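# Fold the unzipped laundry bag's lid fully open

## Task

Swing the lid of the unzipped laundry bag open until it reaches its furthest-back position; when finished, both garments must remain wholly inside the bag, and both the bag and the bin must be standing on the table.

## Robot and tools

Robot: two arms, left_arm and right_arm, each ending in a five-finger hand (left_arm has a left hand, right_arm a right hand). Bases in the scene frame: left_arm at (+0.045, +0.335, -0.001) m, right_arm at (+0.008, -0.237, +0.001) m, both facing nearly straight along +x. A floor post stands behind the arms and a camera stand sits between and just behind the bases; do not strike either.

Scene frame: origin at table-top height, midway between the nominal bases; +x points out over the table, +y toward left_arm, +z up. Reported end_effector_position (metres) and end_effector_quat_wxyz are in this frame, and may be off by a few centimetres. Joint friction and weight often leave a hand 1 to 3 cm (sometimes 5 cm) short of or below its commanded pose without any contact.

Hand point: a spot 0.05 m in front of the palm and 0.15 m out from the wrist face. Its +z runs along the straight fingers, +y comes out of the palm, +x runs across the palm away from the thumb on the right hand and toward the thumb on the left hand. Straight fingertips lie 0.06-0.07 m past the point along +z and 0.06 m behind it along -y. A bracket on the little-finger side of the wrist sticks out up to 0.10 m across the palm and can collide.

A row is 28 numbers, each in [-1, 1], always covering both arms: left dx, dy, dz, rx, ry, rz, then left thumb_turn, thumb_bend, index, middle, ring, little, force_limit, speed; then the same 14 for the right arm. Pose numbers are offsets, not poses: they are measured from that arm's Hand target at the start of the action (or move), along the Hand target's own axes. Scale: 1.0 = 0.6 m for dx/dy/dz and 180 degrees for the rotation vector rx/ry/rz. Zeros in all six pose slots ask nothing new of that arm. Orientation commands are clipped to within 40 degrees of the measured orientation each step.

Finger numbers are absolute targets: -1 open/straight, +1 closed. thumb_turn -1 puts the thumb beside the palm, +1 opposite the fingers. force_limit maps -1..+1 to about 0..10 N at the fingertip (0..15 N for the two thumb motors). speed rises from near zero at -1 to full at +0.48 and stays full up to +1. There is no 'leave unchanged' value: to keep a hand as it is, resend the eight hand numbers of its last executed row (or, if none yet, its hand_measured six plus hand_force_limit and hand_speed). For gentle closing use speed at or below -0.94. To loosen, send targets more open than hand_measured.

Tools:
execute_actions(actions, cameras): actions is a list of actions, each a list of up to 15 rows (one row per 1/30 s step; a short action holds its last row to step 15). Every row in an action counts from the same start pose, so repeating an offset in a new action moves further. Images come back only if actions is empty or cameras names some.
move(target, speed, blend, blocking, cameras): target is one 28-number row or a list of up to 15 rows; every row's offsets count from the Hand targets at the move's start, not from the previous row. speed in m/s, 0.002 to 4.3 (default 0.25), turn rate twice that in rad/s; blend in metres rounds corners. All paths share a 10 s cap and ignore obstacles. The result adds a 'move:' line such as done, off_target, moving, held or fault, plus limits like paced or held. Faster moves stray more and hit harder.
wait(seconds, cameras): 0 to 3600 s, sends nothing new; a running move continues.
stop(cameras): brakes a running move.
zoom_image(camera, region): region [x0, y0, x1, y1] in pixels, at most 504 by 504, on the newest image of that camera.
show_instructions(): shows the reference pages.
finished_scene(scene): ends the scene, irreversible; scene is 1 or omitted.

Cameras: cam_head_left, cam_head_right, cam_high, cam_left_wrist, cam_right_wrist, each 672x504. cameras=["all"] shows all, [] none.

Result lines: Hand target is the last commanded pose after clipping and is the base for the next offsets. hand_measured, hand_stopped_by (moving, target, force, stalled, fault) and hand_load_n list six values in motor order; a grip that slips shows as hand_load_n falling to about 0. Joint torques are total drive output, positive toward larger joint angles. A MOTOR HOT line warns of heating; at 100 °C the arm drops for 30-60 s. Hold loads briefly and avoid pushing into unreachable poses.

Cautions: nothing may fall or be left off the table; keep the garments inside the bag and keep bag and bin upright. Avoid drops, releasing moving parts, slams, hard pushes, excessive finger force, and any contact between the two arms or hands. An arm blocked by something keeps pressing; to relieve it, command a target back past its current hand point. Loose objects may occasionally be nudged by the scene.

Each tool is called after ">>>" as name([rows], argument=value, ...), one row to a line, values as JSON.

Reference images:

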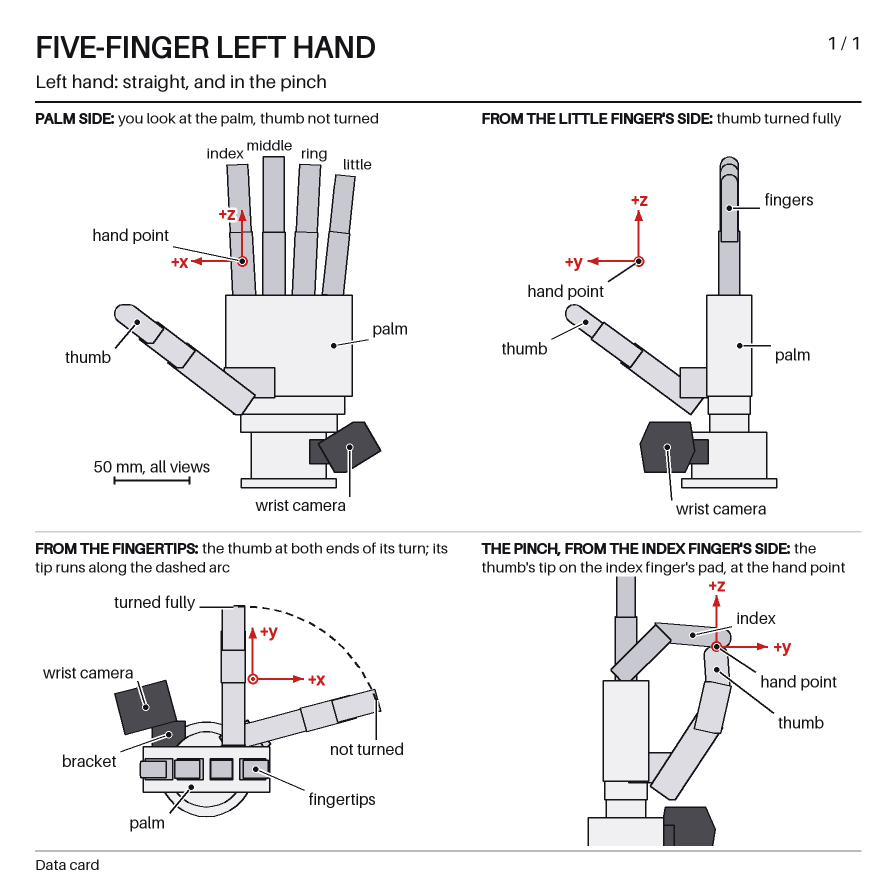

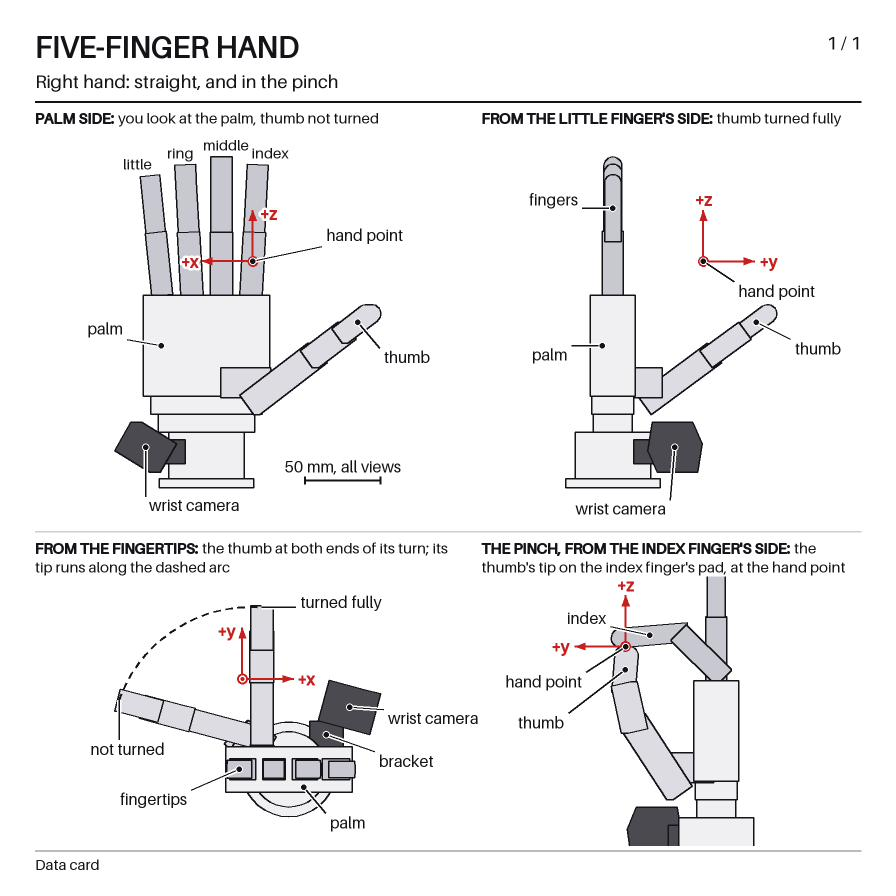

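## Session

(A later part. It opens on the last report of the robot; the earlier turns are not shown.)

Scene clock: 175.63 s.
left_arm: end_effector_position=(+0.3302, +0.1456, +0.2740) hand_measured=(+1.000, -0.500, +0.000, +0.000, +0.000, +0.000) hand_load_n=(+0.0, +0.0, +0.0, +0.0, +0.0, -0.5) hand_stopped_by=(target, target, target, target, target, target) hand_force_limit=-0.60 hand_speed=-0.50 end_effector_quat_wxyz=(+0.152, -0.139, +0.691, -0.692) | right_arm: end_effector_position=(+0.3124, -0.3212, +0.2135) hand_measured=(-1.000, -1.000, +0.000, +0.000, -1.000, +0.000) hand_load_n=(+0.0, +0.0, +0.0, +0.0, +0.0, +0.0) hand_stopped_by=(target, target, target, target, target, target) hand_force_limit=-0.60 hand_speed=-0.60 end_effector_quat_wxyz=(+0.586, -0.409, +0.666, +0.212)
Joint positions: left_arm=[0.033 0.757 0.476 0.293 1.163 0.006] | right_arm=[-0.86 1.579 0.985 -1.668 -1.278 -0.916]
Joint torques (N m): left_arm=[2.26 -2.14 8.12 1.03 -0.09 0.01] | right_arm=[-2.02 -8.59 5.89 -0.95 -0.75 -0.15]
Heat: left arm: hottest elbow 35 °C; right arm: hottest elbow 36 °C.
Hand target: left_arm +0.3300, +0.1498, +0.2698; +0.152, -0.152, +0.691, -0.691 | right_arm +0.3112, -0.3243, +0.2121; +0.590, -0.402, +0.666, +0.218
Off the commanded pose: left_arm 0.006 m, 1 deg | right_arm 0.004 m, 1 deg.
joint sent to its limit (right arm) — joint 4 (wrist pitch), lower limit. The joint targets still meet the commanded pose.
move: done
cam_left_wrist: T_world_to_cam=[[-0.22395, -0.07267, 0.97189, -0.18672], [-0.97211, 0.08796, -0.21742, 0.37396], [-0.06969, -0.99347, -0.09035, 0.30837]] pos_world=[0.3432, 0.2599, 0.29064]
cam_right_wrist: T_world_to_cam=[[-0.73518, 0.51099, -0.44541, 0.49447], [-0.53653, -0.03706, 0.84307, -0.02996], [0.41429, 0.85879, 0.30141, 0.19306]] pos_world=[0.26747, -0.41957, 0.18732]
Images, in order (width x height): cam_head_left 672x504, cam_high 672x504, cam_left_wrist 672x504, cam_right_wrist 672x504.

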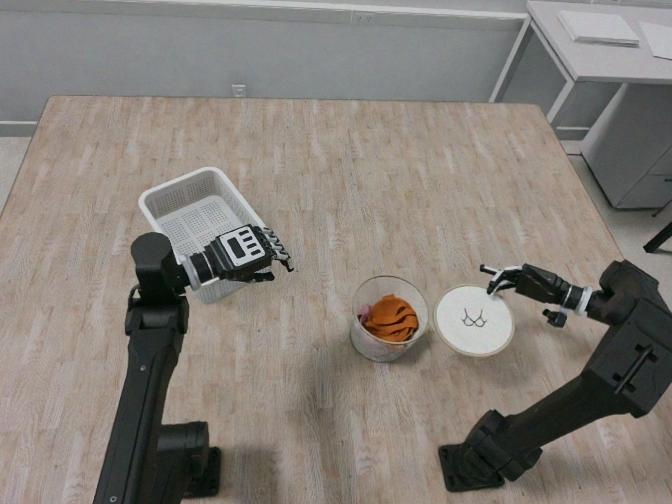

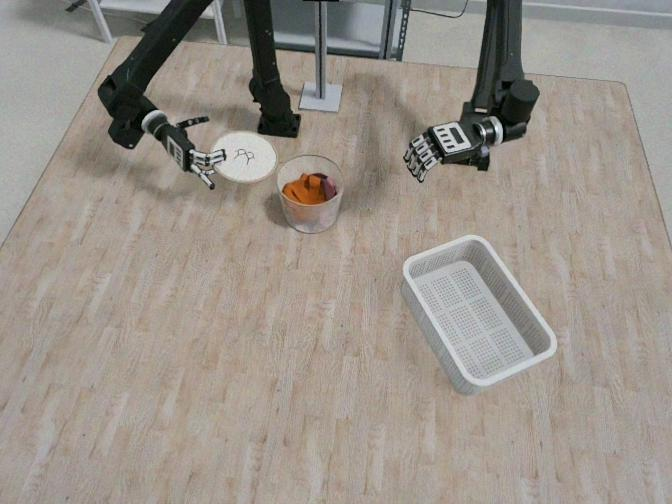

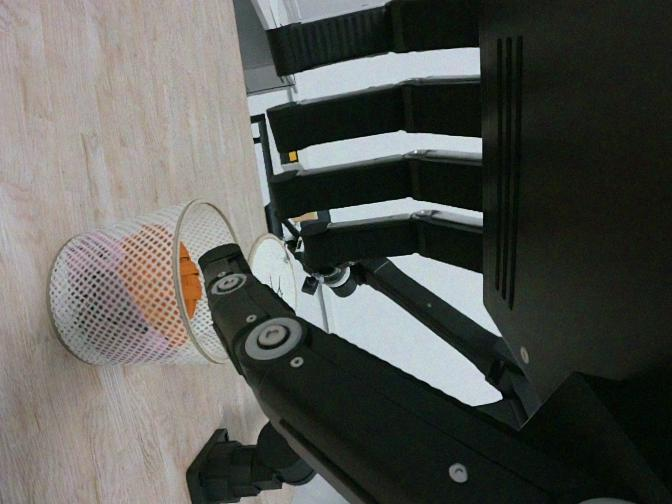

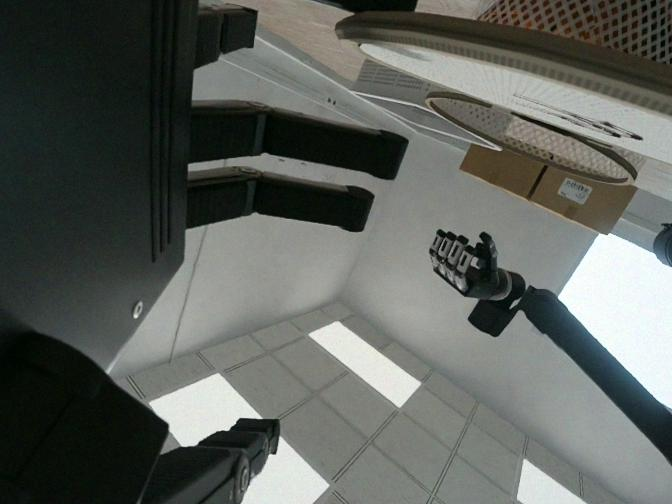

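>>> move(target=[0,0,0,0,0,0,1,-0.5,0,0,0,0,-0.6,-0.5,0.0668,0.019,0.0275,0,0,0,-1,-1,0,0,-1,0,-0.6,-0.6], speed=0.04, cameras=["cam_head_left","cam_high","cam_right_wrist","cam_left_wrist","cam_head_right"])

>>> zoom_image(camera="cam_head_left", region=[360, 210, 520, 370])

>>> zoom_image(camera="cam_high", region=[180, 90, 350, 250])

>>> zoom_image(camera="cam_left_wrist", region=[150, 180, 370, 380])

Scene clock: 180.13 s.
left_arm: end_effector_position=(+0.3302, +0.1456, +0.2740) hand_measured=(+1.000, -0.500, +0.000, +0.000, +0.000, +0.000) hand_load_n=(+0.0, +0.0, +0.0, +0.0, +0.0, +0.0) hand_stopped_by=(target, target, target, target, target, target) hand_force_limit=-0.60 hand_speed=-0.50 end_effector_quat_wxyz=(+0.152, -0.139, +0.691, -0.692) | right_arm: end_effector_position=(+0.3111, -0.3180, +0.1712) hand_measured=(-1.000, -1.000, +0.000, +0.000, -1.000, +0.000) hand_load_n=(+0.0, +0.0, +0.0, +0.0, +0.0, +0.0) hand_stopped_by=(target, target, target, target, target, target) hand_force_limit=-0.60 hand_speed=-0.60 end_effector_quat_wxyz=(+0.591, -0.403, +0.666, +0.213)
Joint positions: left_arm=[0.033 0.757 0.476 0.293 1.163 0.006] | right_arm=[-0.86 1.648 0.925 -1.545 -1.291 -0.916]
Joint torques (N m): left_arm=[2.37 -2.26 8.1 0.9 -0.07 -0.02] | right_arm=[-0.38 -9.29 5.07 -0.1 -0.73 0.03]
Heat: left arm: hottest elbow 35 °C; right arm: hottest elbow 36 °C.
Hand target: left_arm +0.3300, +0.1498, +0.2698; +0.152, -0.152, +0.691, -0.691 | right_arm +0.3129, -0.3162, +0.1681; +0.590, -0.402, +0.666, +0.218
Off the commanded pose: left_arm 0.006 m, 1 deg | right_arm 0.004 m, 1 deg.
move: done
cam_left_wrist: T_world_to_cam=[[-0.22395, -0.07267, 0.97189, -0.18672], [-0.97211, 0.08796, -0.21742, 0.37396], [-0.06969, -0.99347, -0.09035, 0.30837]] pos_world=[0.3432, 0.2599, 0.29064]
cam_right_wrist: T_world_to_cam=[[-0.72977, 0.52195, -0.44159, 0.47427], [-0.53931, -0.04251, 0.84103, 0.00454], [0.42021, 0.85192, 0.31252, 0.1977]] pos_world=[0.26549, -0.41578, 0.14383]

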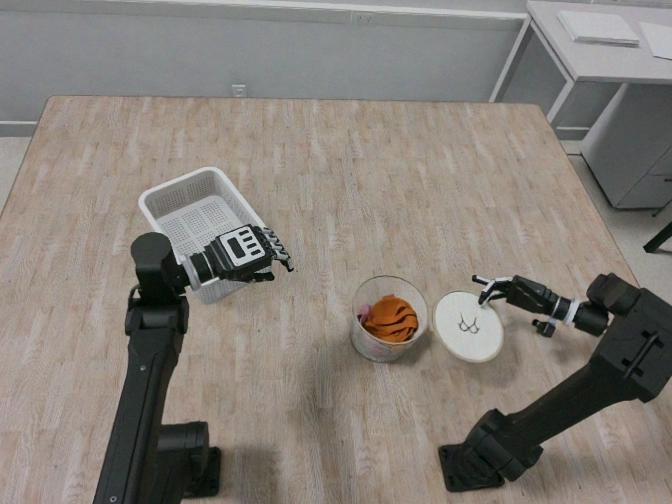

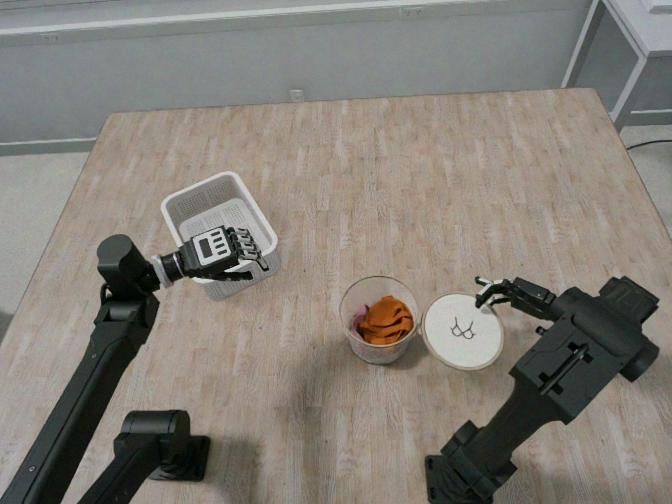

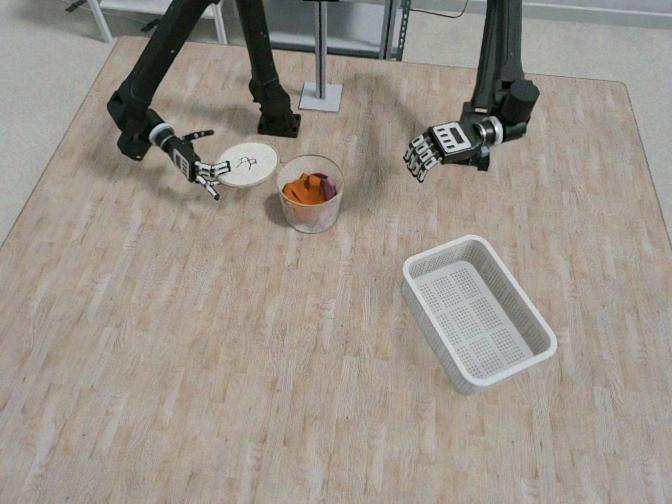

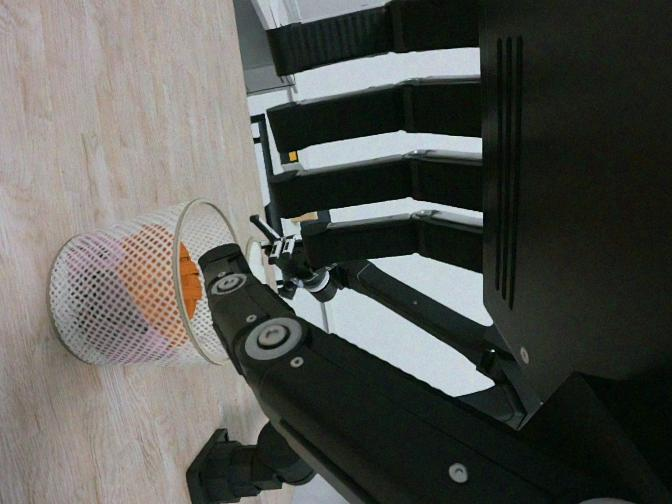

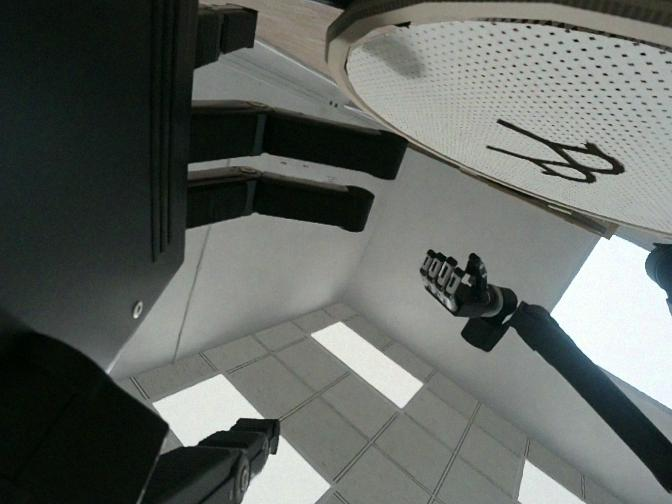

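Scaled by 3.150 from the camera's image (finer frame: 960x720).

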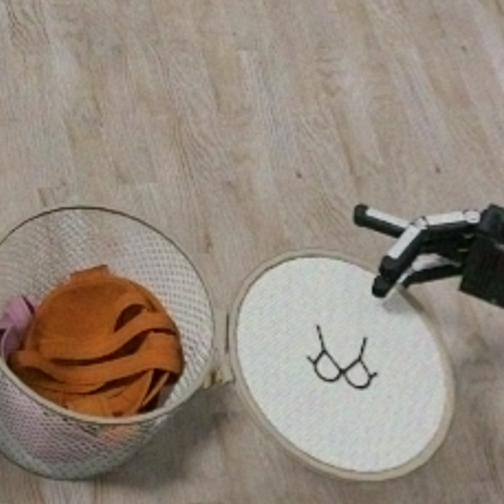

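Scaled by 2.965 from the camera's image (finer frame: 960x720).

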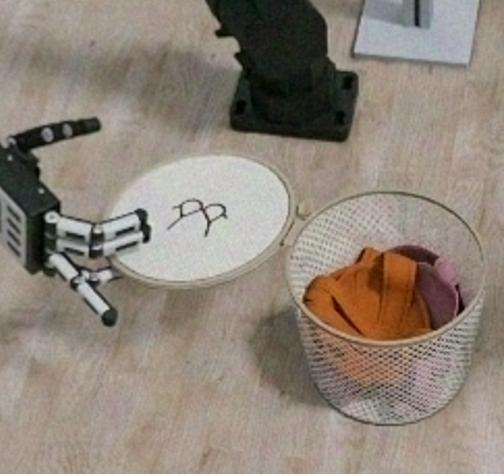

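Scaled by 2.291 from the camera's image (finer frame: 960x720).

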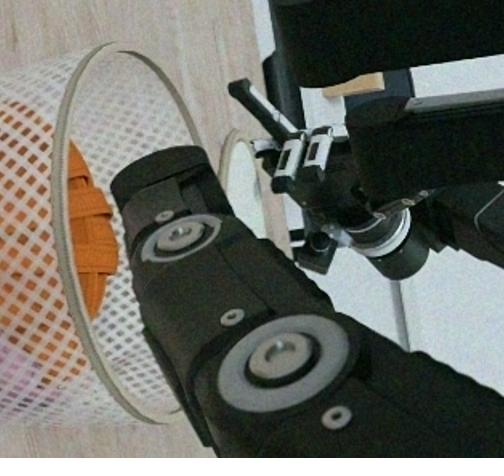

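>>> move(target=[0,0,0,0,0,0,1,-0.5,0,0,0,0,-0.6,-0.5,0.0533,0.0279,0.0493,0,0,0,-1,-1,0,0,-1,0,-0.6,-0.6], speed=0.04, cameras=["cam_head_left","cam_high","cam_right_wrist","cam_head_right"])

>>> zoom_image(camera="cam_head_left", region=[360, 230, 520, 390])

>>> zoom_image(camera="cam_high", region=[180, 90, 350, 250])

Scene clock: 184.17 s.
left_arm: end_effector_position=(+0.3302, +0.1456, +0.2740) hand_measured=(+1.000, -0.500, +0.000, +0.000, +0.000, +0.000) hand_load_n=(+0.0, +0.0, +0.0, +0.0, +0.0, +0.0) hand_stopped_by=(target, target, target, target, target, target) hand_force_limit=-0.60 hand_speed=-0.50 end_effector_quat_wxyz=(+0.152, -0.139, +0.691, -0.692) | right_arm: end_effector_position=(+0.3171, -0.2958, +0.1306) hand_measured=(-1.000, -1.000, +0.000, +0.000, -1.000, +0.000) hand_load_n=(+0.0, +0.0, +0.0, +0.5, +0.0, +0.0) hand_stopped_by=(target, target, target, target, target, target) hand_force_limit=-0.60 hand_speed=-0.60 end_effector_quat_wxyz=(+0.591, -0.405, +0.665, +0.211)
Joint positions: left_arm=[0.033 0.757 0.476 0.293 1.163 0.006] | right_arm=[-0.804 1.669 0.832 -1.261 -1.323 -0.745]
Joint torques (N m): left_arm=[2.37 -2.08 8.14 1.03 -0.09 -0.01] | right_arm=[-0.32 -9.05 4.56 0.14 -0.83 0.06]
Heat: left arm: hottest elbow 35 °C; right arm: hottest elbow 36 °C.
Hand target: left_arm +0.3300, +0.1498, +0.2698; +0.152, -0.152, +0.691, -0.691 | right_arm +0.3183, -0.2928, +0.1281; +0.590, -0.402, +0.666, +0.218
Off the commanded pose: left_arm 0.006 m, 1 deg | right_arm 0.004 m, 1 deg.
move: done
cam_right_wrist: T_world_to_cam=[[-0.72819, 0.52049, -0.4459, 0.44872], [-0.54246, -0.04004, 0.83913, 0.045], [0.41891, 0.85293, 0.3115, 0.18972]] pos_world=[0.27168, -0.39358, 0.10323]
Images, in order (width x height): cam_head_left 672x504, cam_head_right 672x504, cam_high 672x504, cam_right_wrist 672x504.

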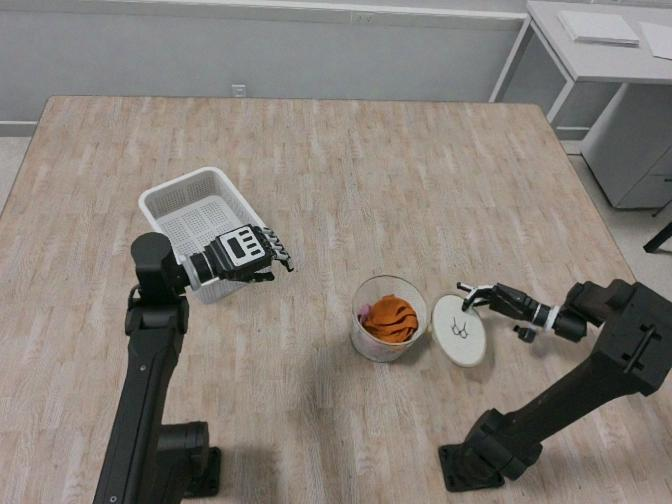

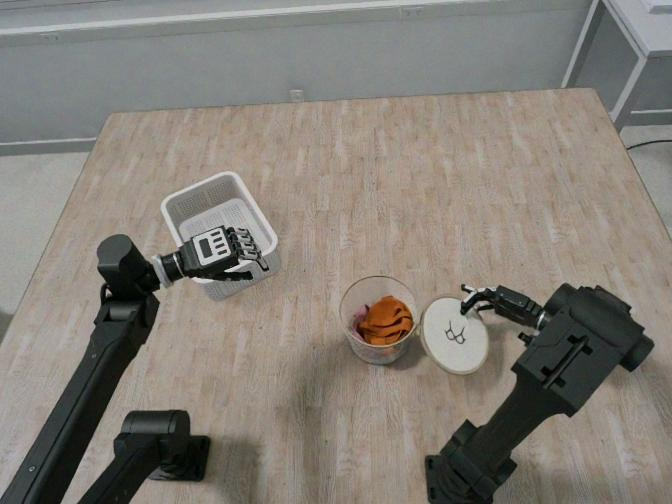

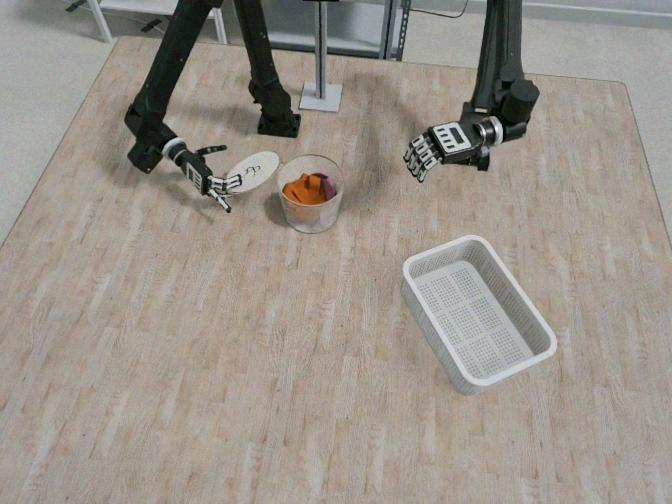

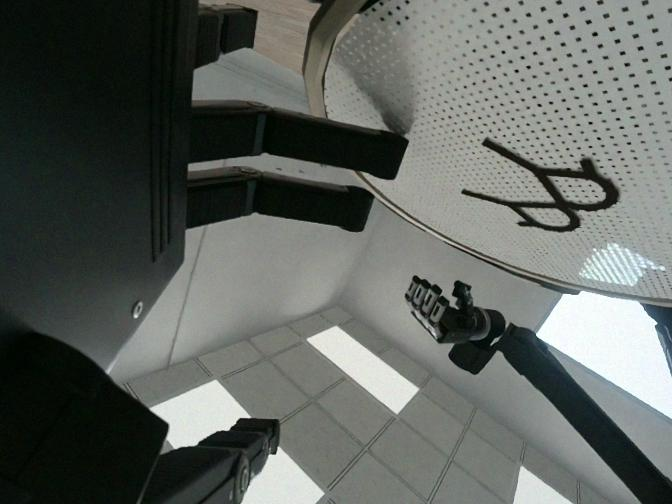

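Scaled by 3.150 from the camera's image (finer frame: 960x720).

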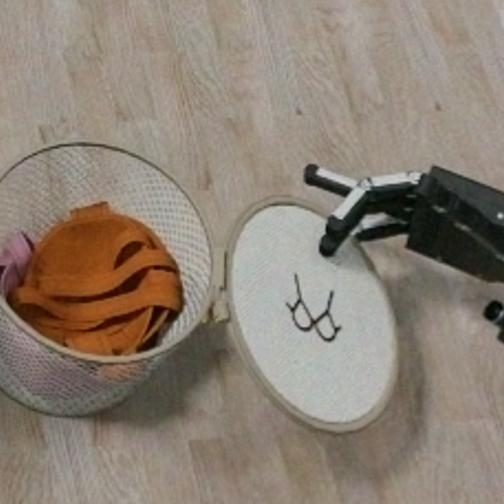

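Scaled by 2.965 from the camera's image (finer frame: 960x720).

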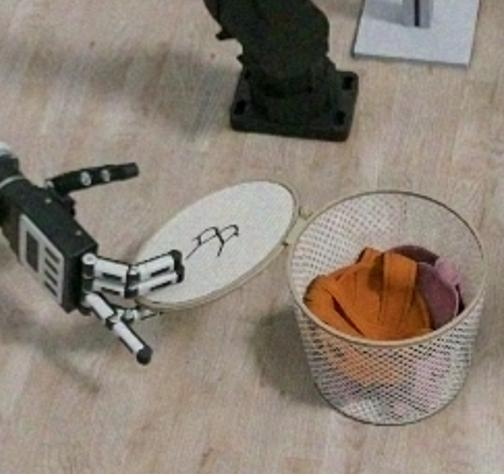

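>>> move(target=[0,0,0,0,0,0,1,-0.5,0,0,0,0,-0.6,-0.5,0.0328,0.0305,0.0533,0,0,0,-1,-1,0,0,-1,0,-0.6,-0.6], speed=0.03, cameras=["cam_head_left","cam_high","cam_right_wrist","cam_head_right"])

>>> zoom_image(camera="cam_head_left", region=[360, 230, 520, 390])

>>> zoom_image(camera="cam_high", region=[180, 90, 350, 250])

Scene clock: 186.83 s.
left_arm: end_effector_position=(+0.3302, +0.1456, +0.2740) hand_measured=(+1.000, -0.500, +0.000, +0.000, +0.000, +0.000) hand_load_n=(+0.0, +0.0, +0.0, +0.0, +0.0, +0.0) hand_stopped_by=(target, target, target, target, target, target) hand_force_limit=-0.60 hand_speed=-0.50 end_effector_quat_wxyz=(+0.152, -0.139, +0.691, -0.692) | right_arm: end_effector_position=(+0.3228, -0.2661, +0.0966) hand_measured=(-1.000, -1.000, +0.000, +0.000, -1.000, +0.000) hand_load_n=(+0.0, +0.0, +0.0, -0.5, +0.0, +0.0) hand_stopped_by=(target, target, target, target, target, target) hand_force_limit=-0.60 hand_speed=-0.60 end_effector_quat_wxyz=(+0.589, -0.397, +0.669, +0.219)
Joint positions: left_arm=[0.033 0.757 0.476 0.293 1.163 0.006] | right_arm=[-0.73 1.669 0.714 -0.867 -1.352 -0.437]
Joint torques (N m): left_arm=[2.32 -2.32 8.13 0.92 -0.1 0] | right_arm=[0.73 -10.05 4.04 0.44 -0.87 0.04]
Heat: left arm: hottest elbow 35 °C; right arm: hottest elbow 36 °C.
Hand target: left_arm +0.3300, +0.1498, +0.2698; +0.152, -0.152, +0.691, -0.691 | right_arm +0.3236, -0.2631, +0.0991; +0.590, -0.402, +0.666, +0.218
Off the commanded pose: left_arm 0.006 m, 1 deg | right_arm 0.004 m, 1 deg.
move: done
cam_right_wrist: T_world_to_cam=[[-0.73464, 0.5294, -0.42431, 0.42461], [-0.52787, -0.05313, 0.84766, 0.06867], [0.42621, 0.84671, 0.31849, 0.16799]] pos_world=[0.27659, -0.36338, 0.06845]
Images, in order (width x height): cam_head_left 672x504, cam_head_right 672x504, cam_high 672x504, cam_right_wrist 672x504.

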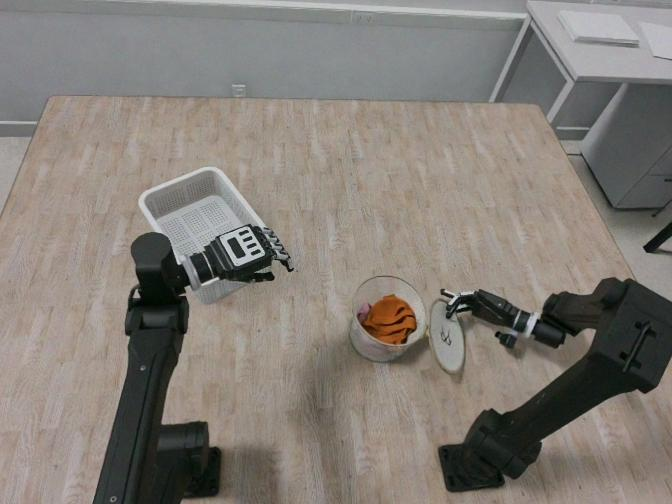

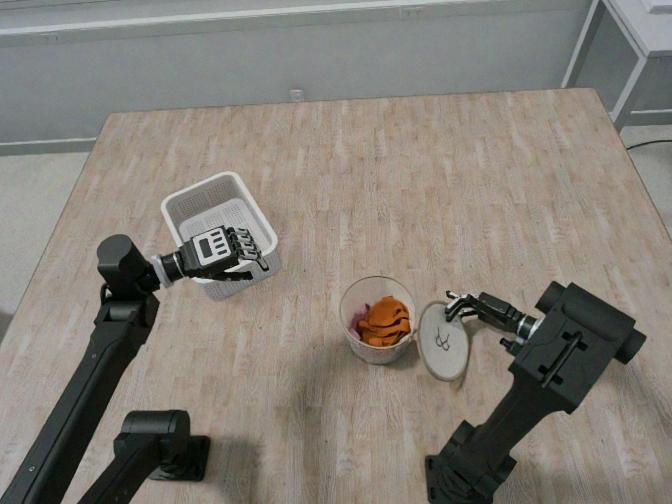

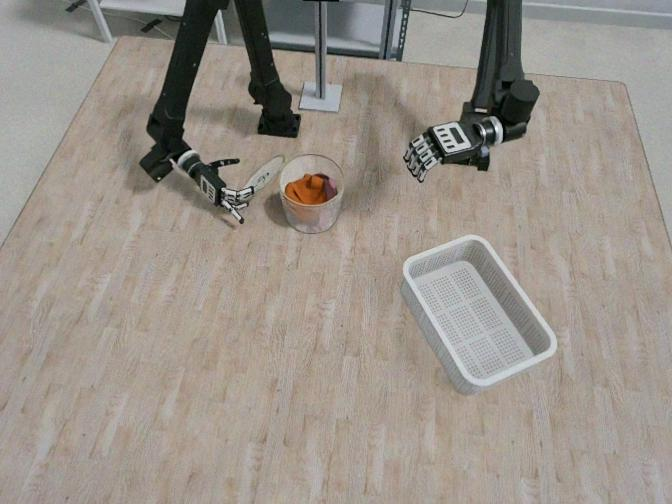

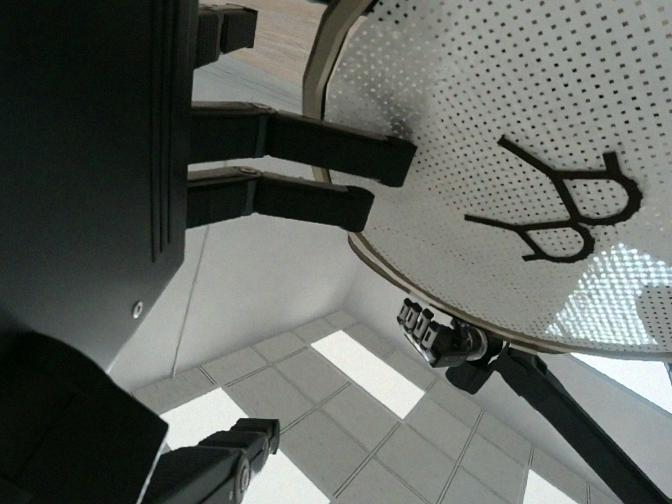

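Scaled by 3.150 from the camera's image (finer frame: 960x720).

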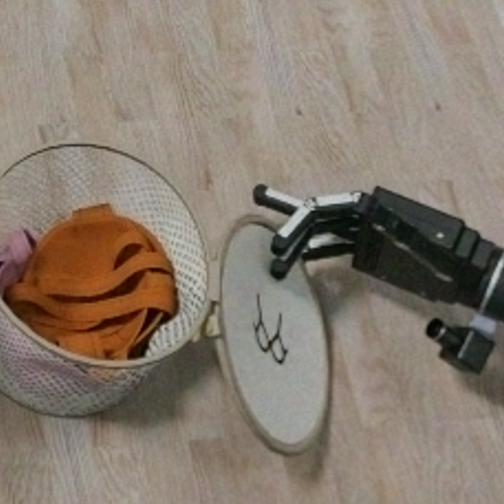

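Scaled by 2.965 from the camera's image (finer frame: 960x720).

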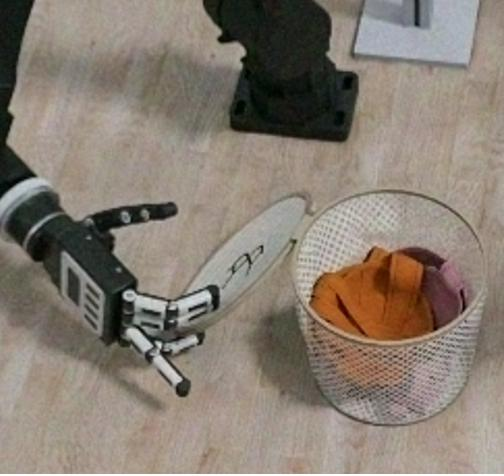

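>>> move(target=[0,0,0,0,0,0,1,-0.5,0,0,0,0,-0.6,-0.5,0,0,0,0,0,0,-1,-1,0.45,0.45,-1,0,-0.6,-0.6], speed=0.03, cameras=["cam_head_left","cam_right_wrist"])

>>> zoom_image(camera="cam_head_left", region=[340, 230, 520, 390])

Scene clock: 190.33 s.
left_arm: end_effector_position=(+0.3302, +0.1456, +0.2740) hand_measured=(+1.000, -0.500, +0.000, +0.000, +0.000, +0.000) hand_load_n=(+0.0, +0.5, +0.0, +0.0, +0.0, +0.0) hand_stopped_by=(target, target, target, target, target, target) hand_force_limit=-0.60 hand_speed=-0.50 end_effector_quat_wxyz=(+0.152, -0.139, +0.691, -0.692) | right_arm: end_effector_position=(+0.3228, -0.2661, +0.0967) hand_measured=(-1.000, -1.000, +0.450, +0.450, -1.000, +0.000) hand_load_n=(+0.0, +0.0, -0.5, +0.0, +0.0, +0.5) hand_stopped_by=(target, target, target, target, target, target) hand_force_limit=-0.60 hand_speed=-0.60 end_effector_quat_wxyz=(+0.589, -0.397, +0.669, +0.220)
Joint positions: left_arm=[0.033 0.757 0.476 0.293 1.163 0.006] | right_arm=[-0.73 1.669 0.714 -0.867 -1.352 -0.436]
Joint torques (N m): left_arm=[2.49 -2.2 8.21 0.95 -0.08 -0.01] | right_arm=[-0.09 -10.05 4.04 0.5 -0.86 0.04]
Heat: left arm: hottest elbow 35 °C; right arm: hottest elbow 35 °C.
Hand target: left_arm +0.3300, +0.1498, +0.2698; +0.152, -0.152, +0.691, -0.691 | right_arm +0.3236, -0.2631, +0.0991; +0.590, -0.402, +0.666, +0.218
Off the commanded pose: left_arm 0.006 m, 1 deg | right_arm 0.004 m, 1 deg.
move: done
cam_right_wrist: T_world_to_cam=[[-0.73476, 0.52974, -0.42368, 0.42472], [-0.5274, -0.05334, 0.84794, 0.06845], [0.42659, 0.84648, 0.31858, 0.16779]] pos_world=[0.27659, -0.36338, 0.06845]

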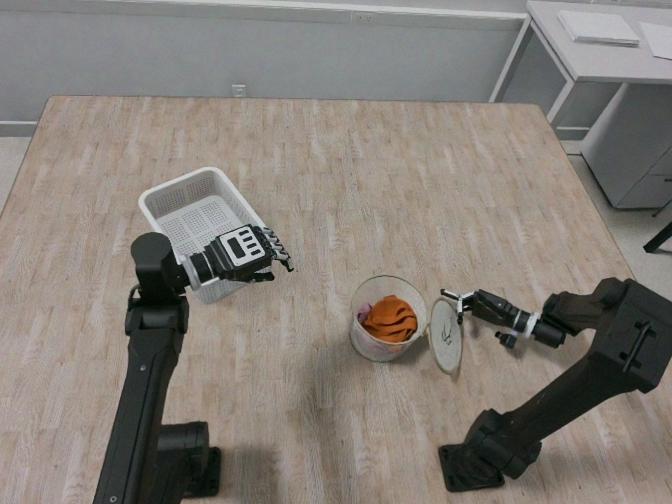

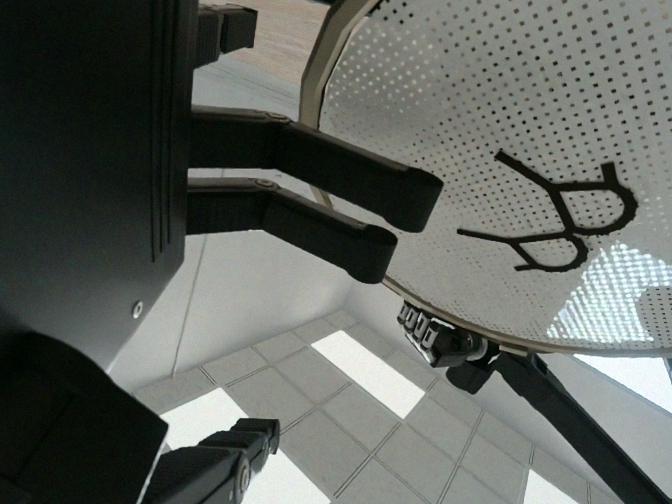

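Scaled by 2.800 from the camera's image (finer frame: 960x720).

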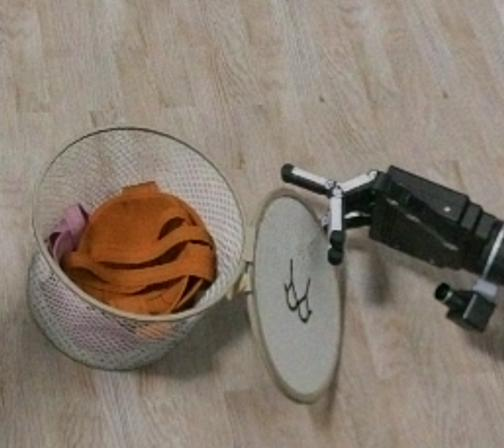

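>>> move(target=[0,0,0,0,0,0,1,-0.5,0,0,0,0,-0.6,-0.5,0.0062,0.0122,0.025,0,0,0,-1,-1,0.45,0.45,-1,0,-0.6,-0.6], speed=0.03, cameras=["cam_head_left","cam_right_wrist","cam_head_right","cam_high"])

>>> zoom_image(camera="cam_head_left", region=[340, 230, 520, 390])

>>> zoom_image(camera="cam_high", region=[180, 90, 350, 250])

Scene clock: 192.20 s.
left_arm: end_effector_position=(+0.3302, +0.1456, +0.2740) hand_measured=(+1.000, -0.500, +0.000, +0.000, +0.000, +0.000) hand_load_n=(+0.0, +0.0, +0.0, +0.0, +0.0, +0.0) hand_stopped_by=(target, target, target, target, target, target) hand_force_limit=-0.60 hand_speed=-0.50 end_effector_quat_wxyz=(+0.152, -0.139, +0.691, -0.692) | right_arm: end_effector_position=(+0.3263, -0.2511, +0.0879) hand_measured=(-1.000, -1.000, +0.450, +0.450, -1.000, +0.000) hand_load_n=(+0.0, +0.0, +0.0, +0.0, +0.0, +0.0) hand_stopped_by=(target, target, target, target, target, target) hand_force_limit=-0.60 hand_speed=-0.60 end_effector_quat_wxyz=(+0.588, -0.398, +0.669, +0.220)
Joint positions: left_arm=[0.033 0.757 0.476 0.293 1.163 0.006] | right_arm=[-0.687 1.648 0.653 -0.643 -1.358 -0.247]
Joint torques (N m): left_arm=[2.26 -2.37 8.12 0.98 -0.09 0] | right_arm=[-0.44 -9.7 4.03 0.72 -0.91 0.05]
Heat: left arm: hottest elbow 35 °C; right arm: hottest elbow 35 °C.
Hand target: left_arm +0.3300, +0.1498, +0.2698; +0.152, -0.152, +0.691, -0.691 | right_arm +0.3271, -0.2484, +0.0911; +0.590, -0.402, +0.666, +0.218
Off the commanded pose: left_arm 0.006 m, 1 deg | right_arm 0.004 m, 1 deg.
move: done
cam_right_wrist: T_world_to_cam=[[-0.73565, 0.52795, -0.42437, 0.41544], [-0.52727, -0.05304, 0.84804, 0.0785], [0.42521, 0.84762, 0.31739, 0.15715]] pos_world=[0.28019, -0.34837, 0.05985]
Images, in order (width x height): cam_head_left 672x504, cam_head_right 672x504, cam_high 672x504, cam_right_wrist 672x504.

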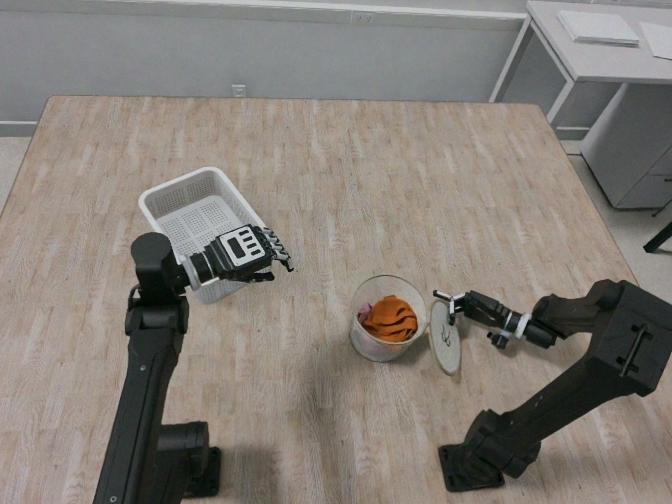

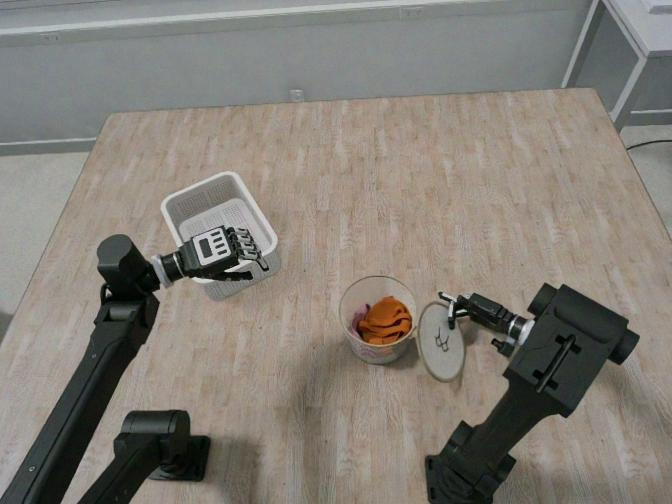

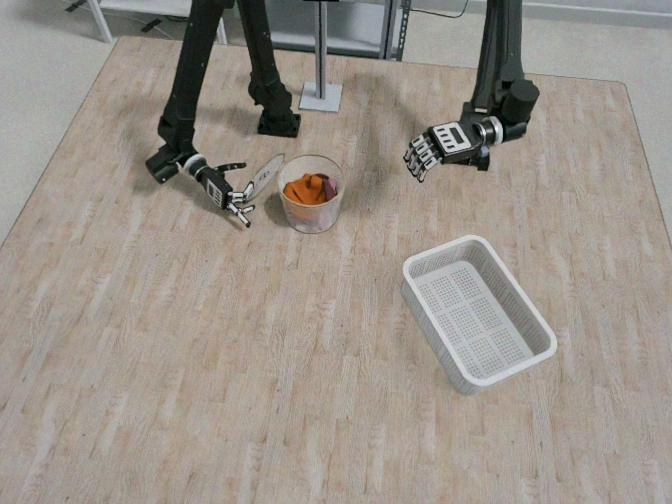

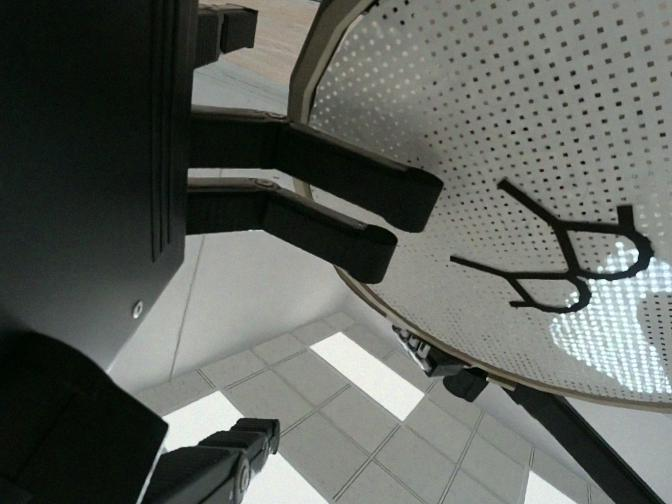

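Scaled by 2.800 from the camera's image (finer frame: 960x720).

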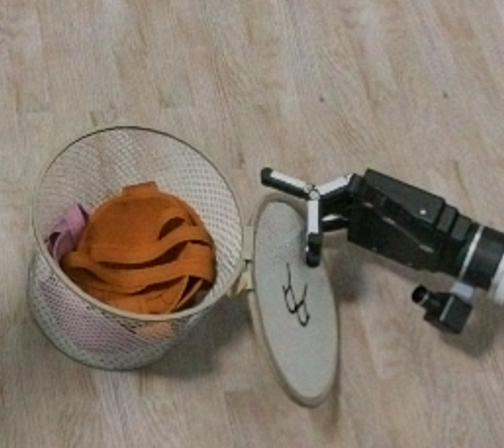

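Scaled by 2.965 from the camera's image (finer frame: 960x720).

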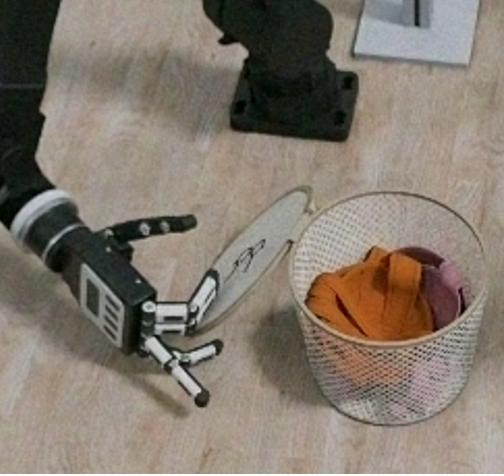

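>>> move(target=[0,0,0,0,0,0,1,-0.5,0,0,0,0,-0.6,-0.5,0.016,-0.1807,0.0847,0,0,0,-1,-1,0.45,0.45,-1,0,-0.6,-0.6], speed=0.06, cameras=["cam_head_left","cam_right_wrist","cam_head_right","cam_high"])

>>> zoom_image(camera="cam_head_left", region=[340, 230, 520, 390])

>>> zoom_image(camera="cam_high", region=[200, 110, 370, 250])

Scene clock: 195.63 s.
left_arm: end_effector_position=(+0.3302, +0.1456, +0.2740) hand_measured=(+1.000, -0.500, +0.000, +0.000, +0.000, +0.000) hand_load_n=(+0.0, +0.0, +0.0, +0.0, +0.0, +0.0) hand_stopped_by=(target, target, target, target, target, target) hand_force_limit=-0.60 hand_speed=-0.50 end_effector_quat_wxyz=(+0.152, -0.139, +0.691, -0.692) | right_arm: end_effector_position=(+0.4355, -0.2744, +0.0913) hand_measured=(-1.000, -1.000, +0.450, +0.450, -1.000, +0.000) hand_load_n=(-0.5, +0.0, +0.0, +0.0, +0.0, +0.0) hand_stopped_by=(target, target, target, target, target, target) hand_force_limit=-0.60 hand_speed=-0.60 end_effector_quat_wxyz=(+0.589, -0.398, +0.668, +0.220)
Joint positions: left_arm=[0.033 0.757 0.476 0.293 1.163 0.006] | right_arm=[-0.565 1.778 0.837 -0.168 -1.334 0.294]
Joint torques (N m): left_arm=[2.26 -2.43 8.12 0.96 -0.08 -0.01] | right_arm=[-0.21 -10.7 7.1 1.52 -0.67 0.06]
Heat: left arm: hottest elbow 35 °C; right arm: hottest elbow 35 °C.
Hand target: left_arm +0.3300, +0.1498, +0.2698; +0.152, -0.152, +0.691, -0.691 | right_arm +0.4441, -0.2753, +0.0910; +0.590, -0.402, +0.666, +0.218
Off the commanded pose: left_arm 0.006 m, 1 deg | right_arm 0.009 m, 1 deg.
move: done
cam_right_wrist: T_world_to_cam=[[-0.73584, 0.52796, -0.42403, 0.50973], [-0.52748, -0.05424, 0.84783, 0.13179], [0.42462, 0.84754, 0.3184, 0.12956]] pos_world=[0.38959, -0.37178, 0.06315]
Images, in order (width x height): cam_head_left 672x504, cam_head_right 672x504, cam_high 672x504, cam_right_wrist 672x504.

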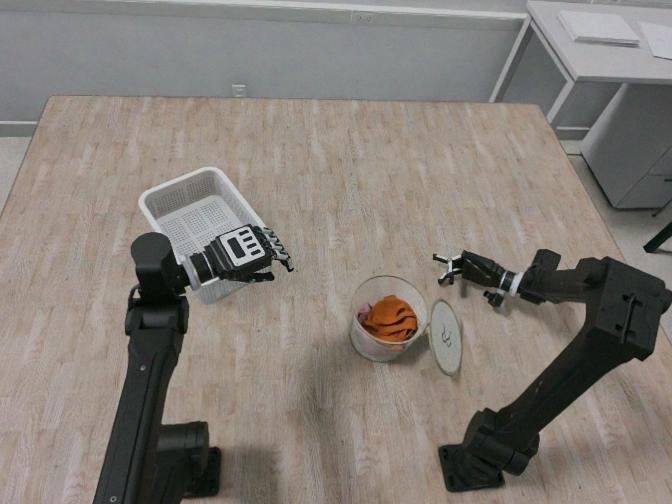

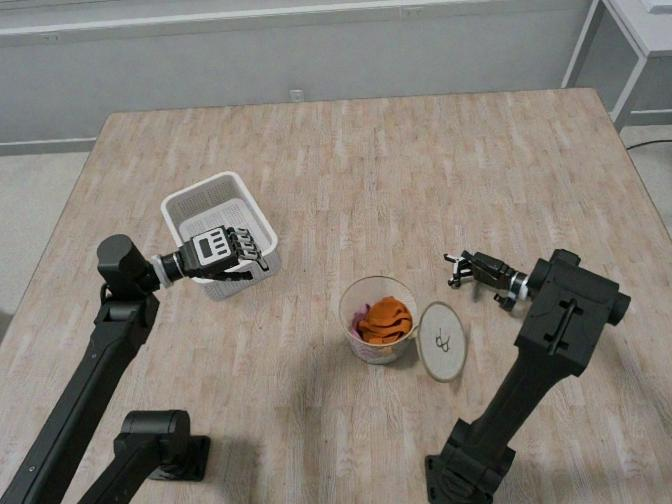

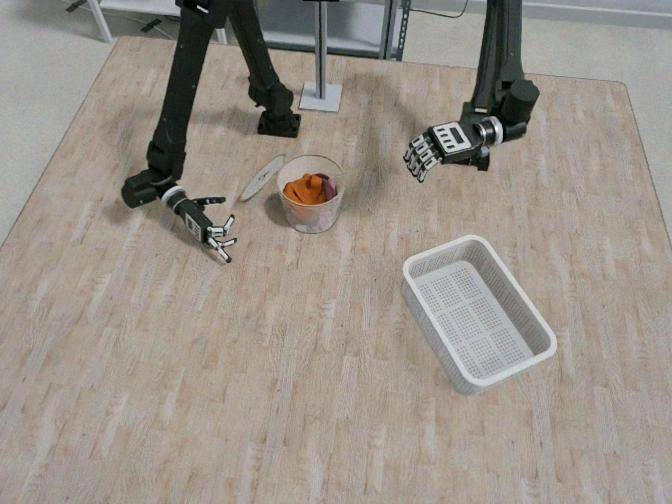

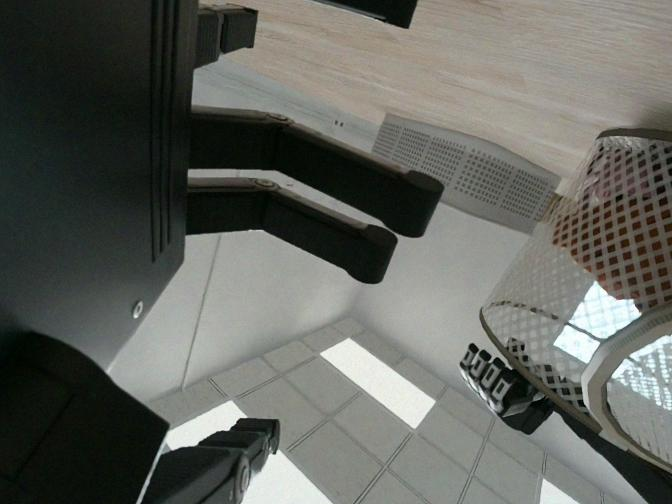

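Scaled by 2.800 from the camera's image (finer frame: 960x720).

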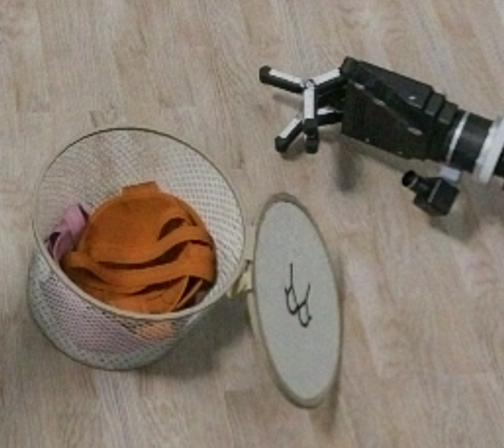

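Scaled by 2.965 from the camera's image (finer frame: 960x720).

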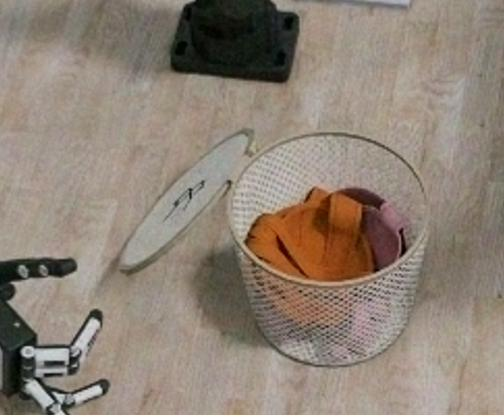

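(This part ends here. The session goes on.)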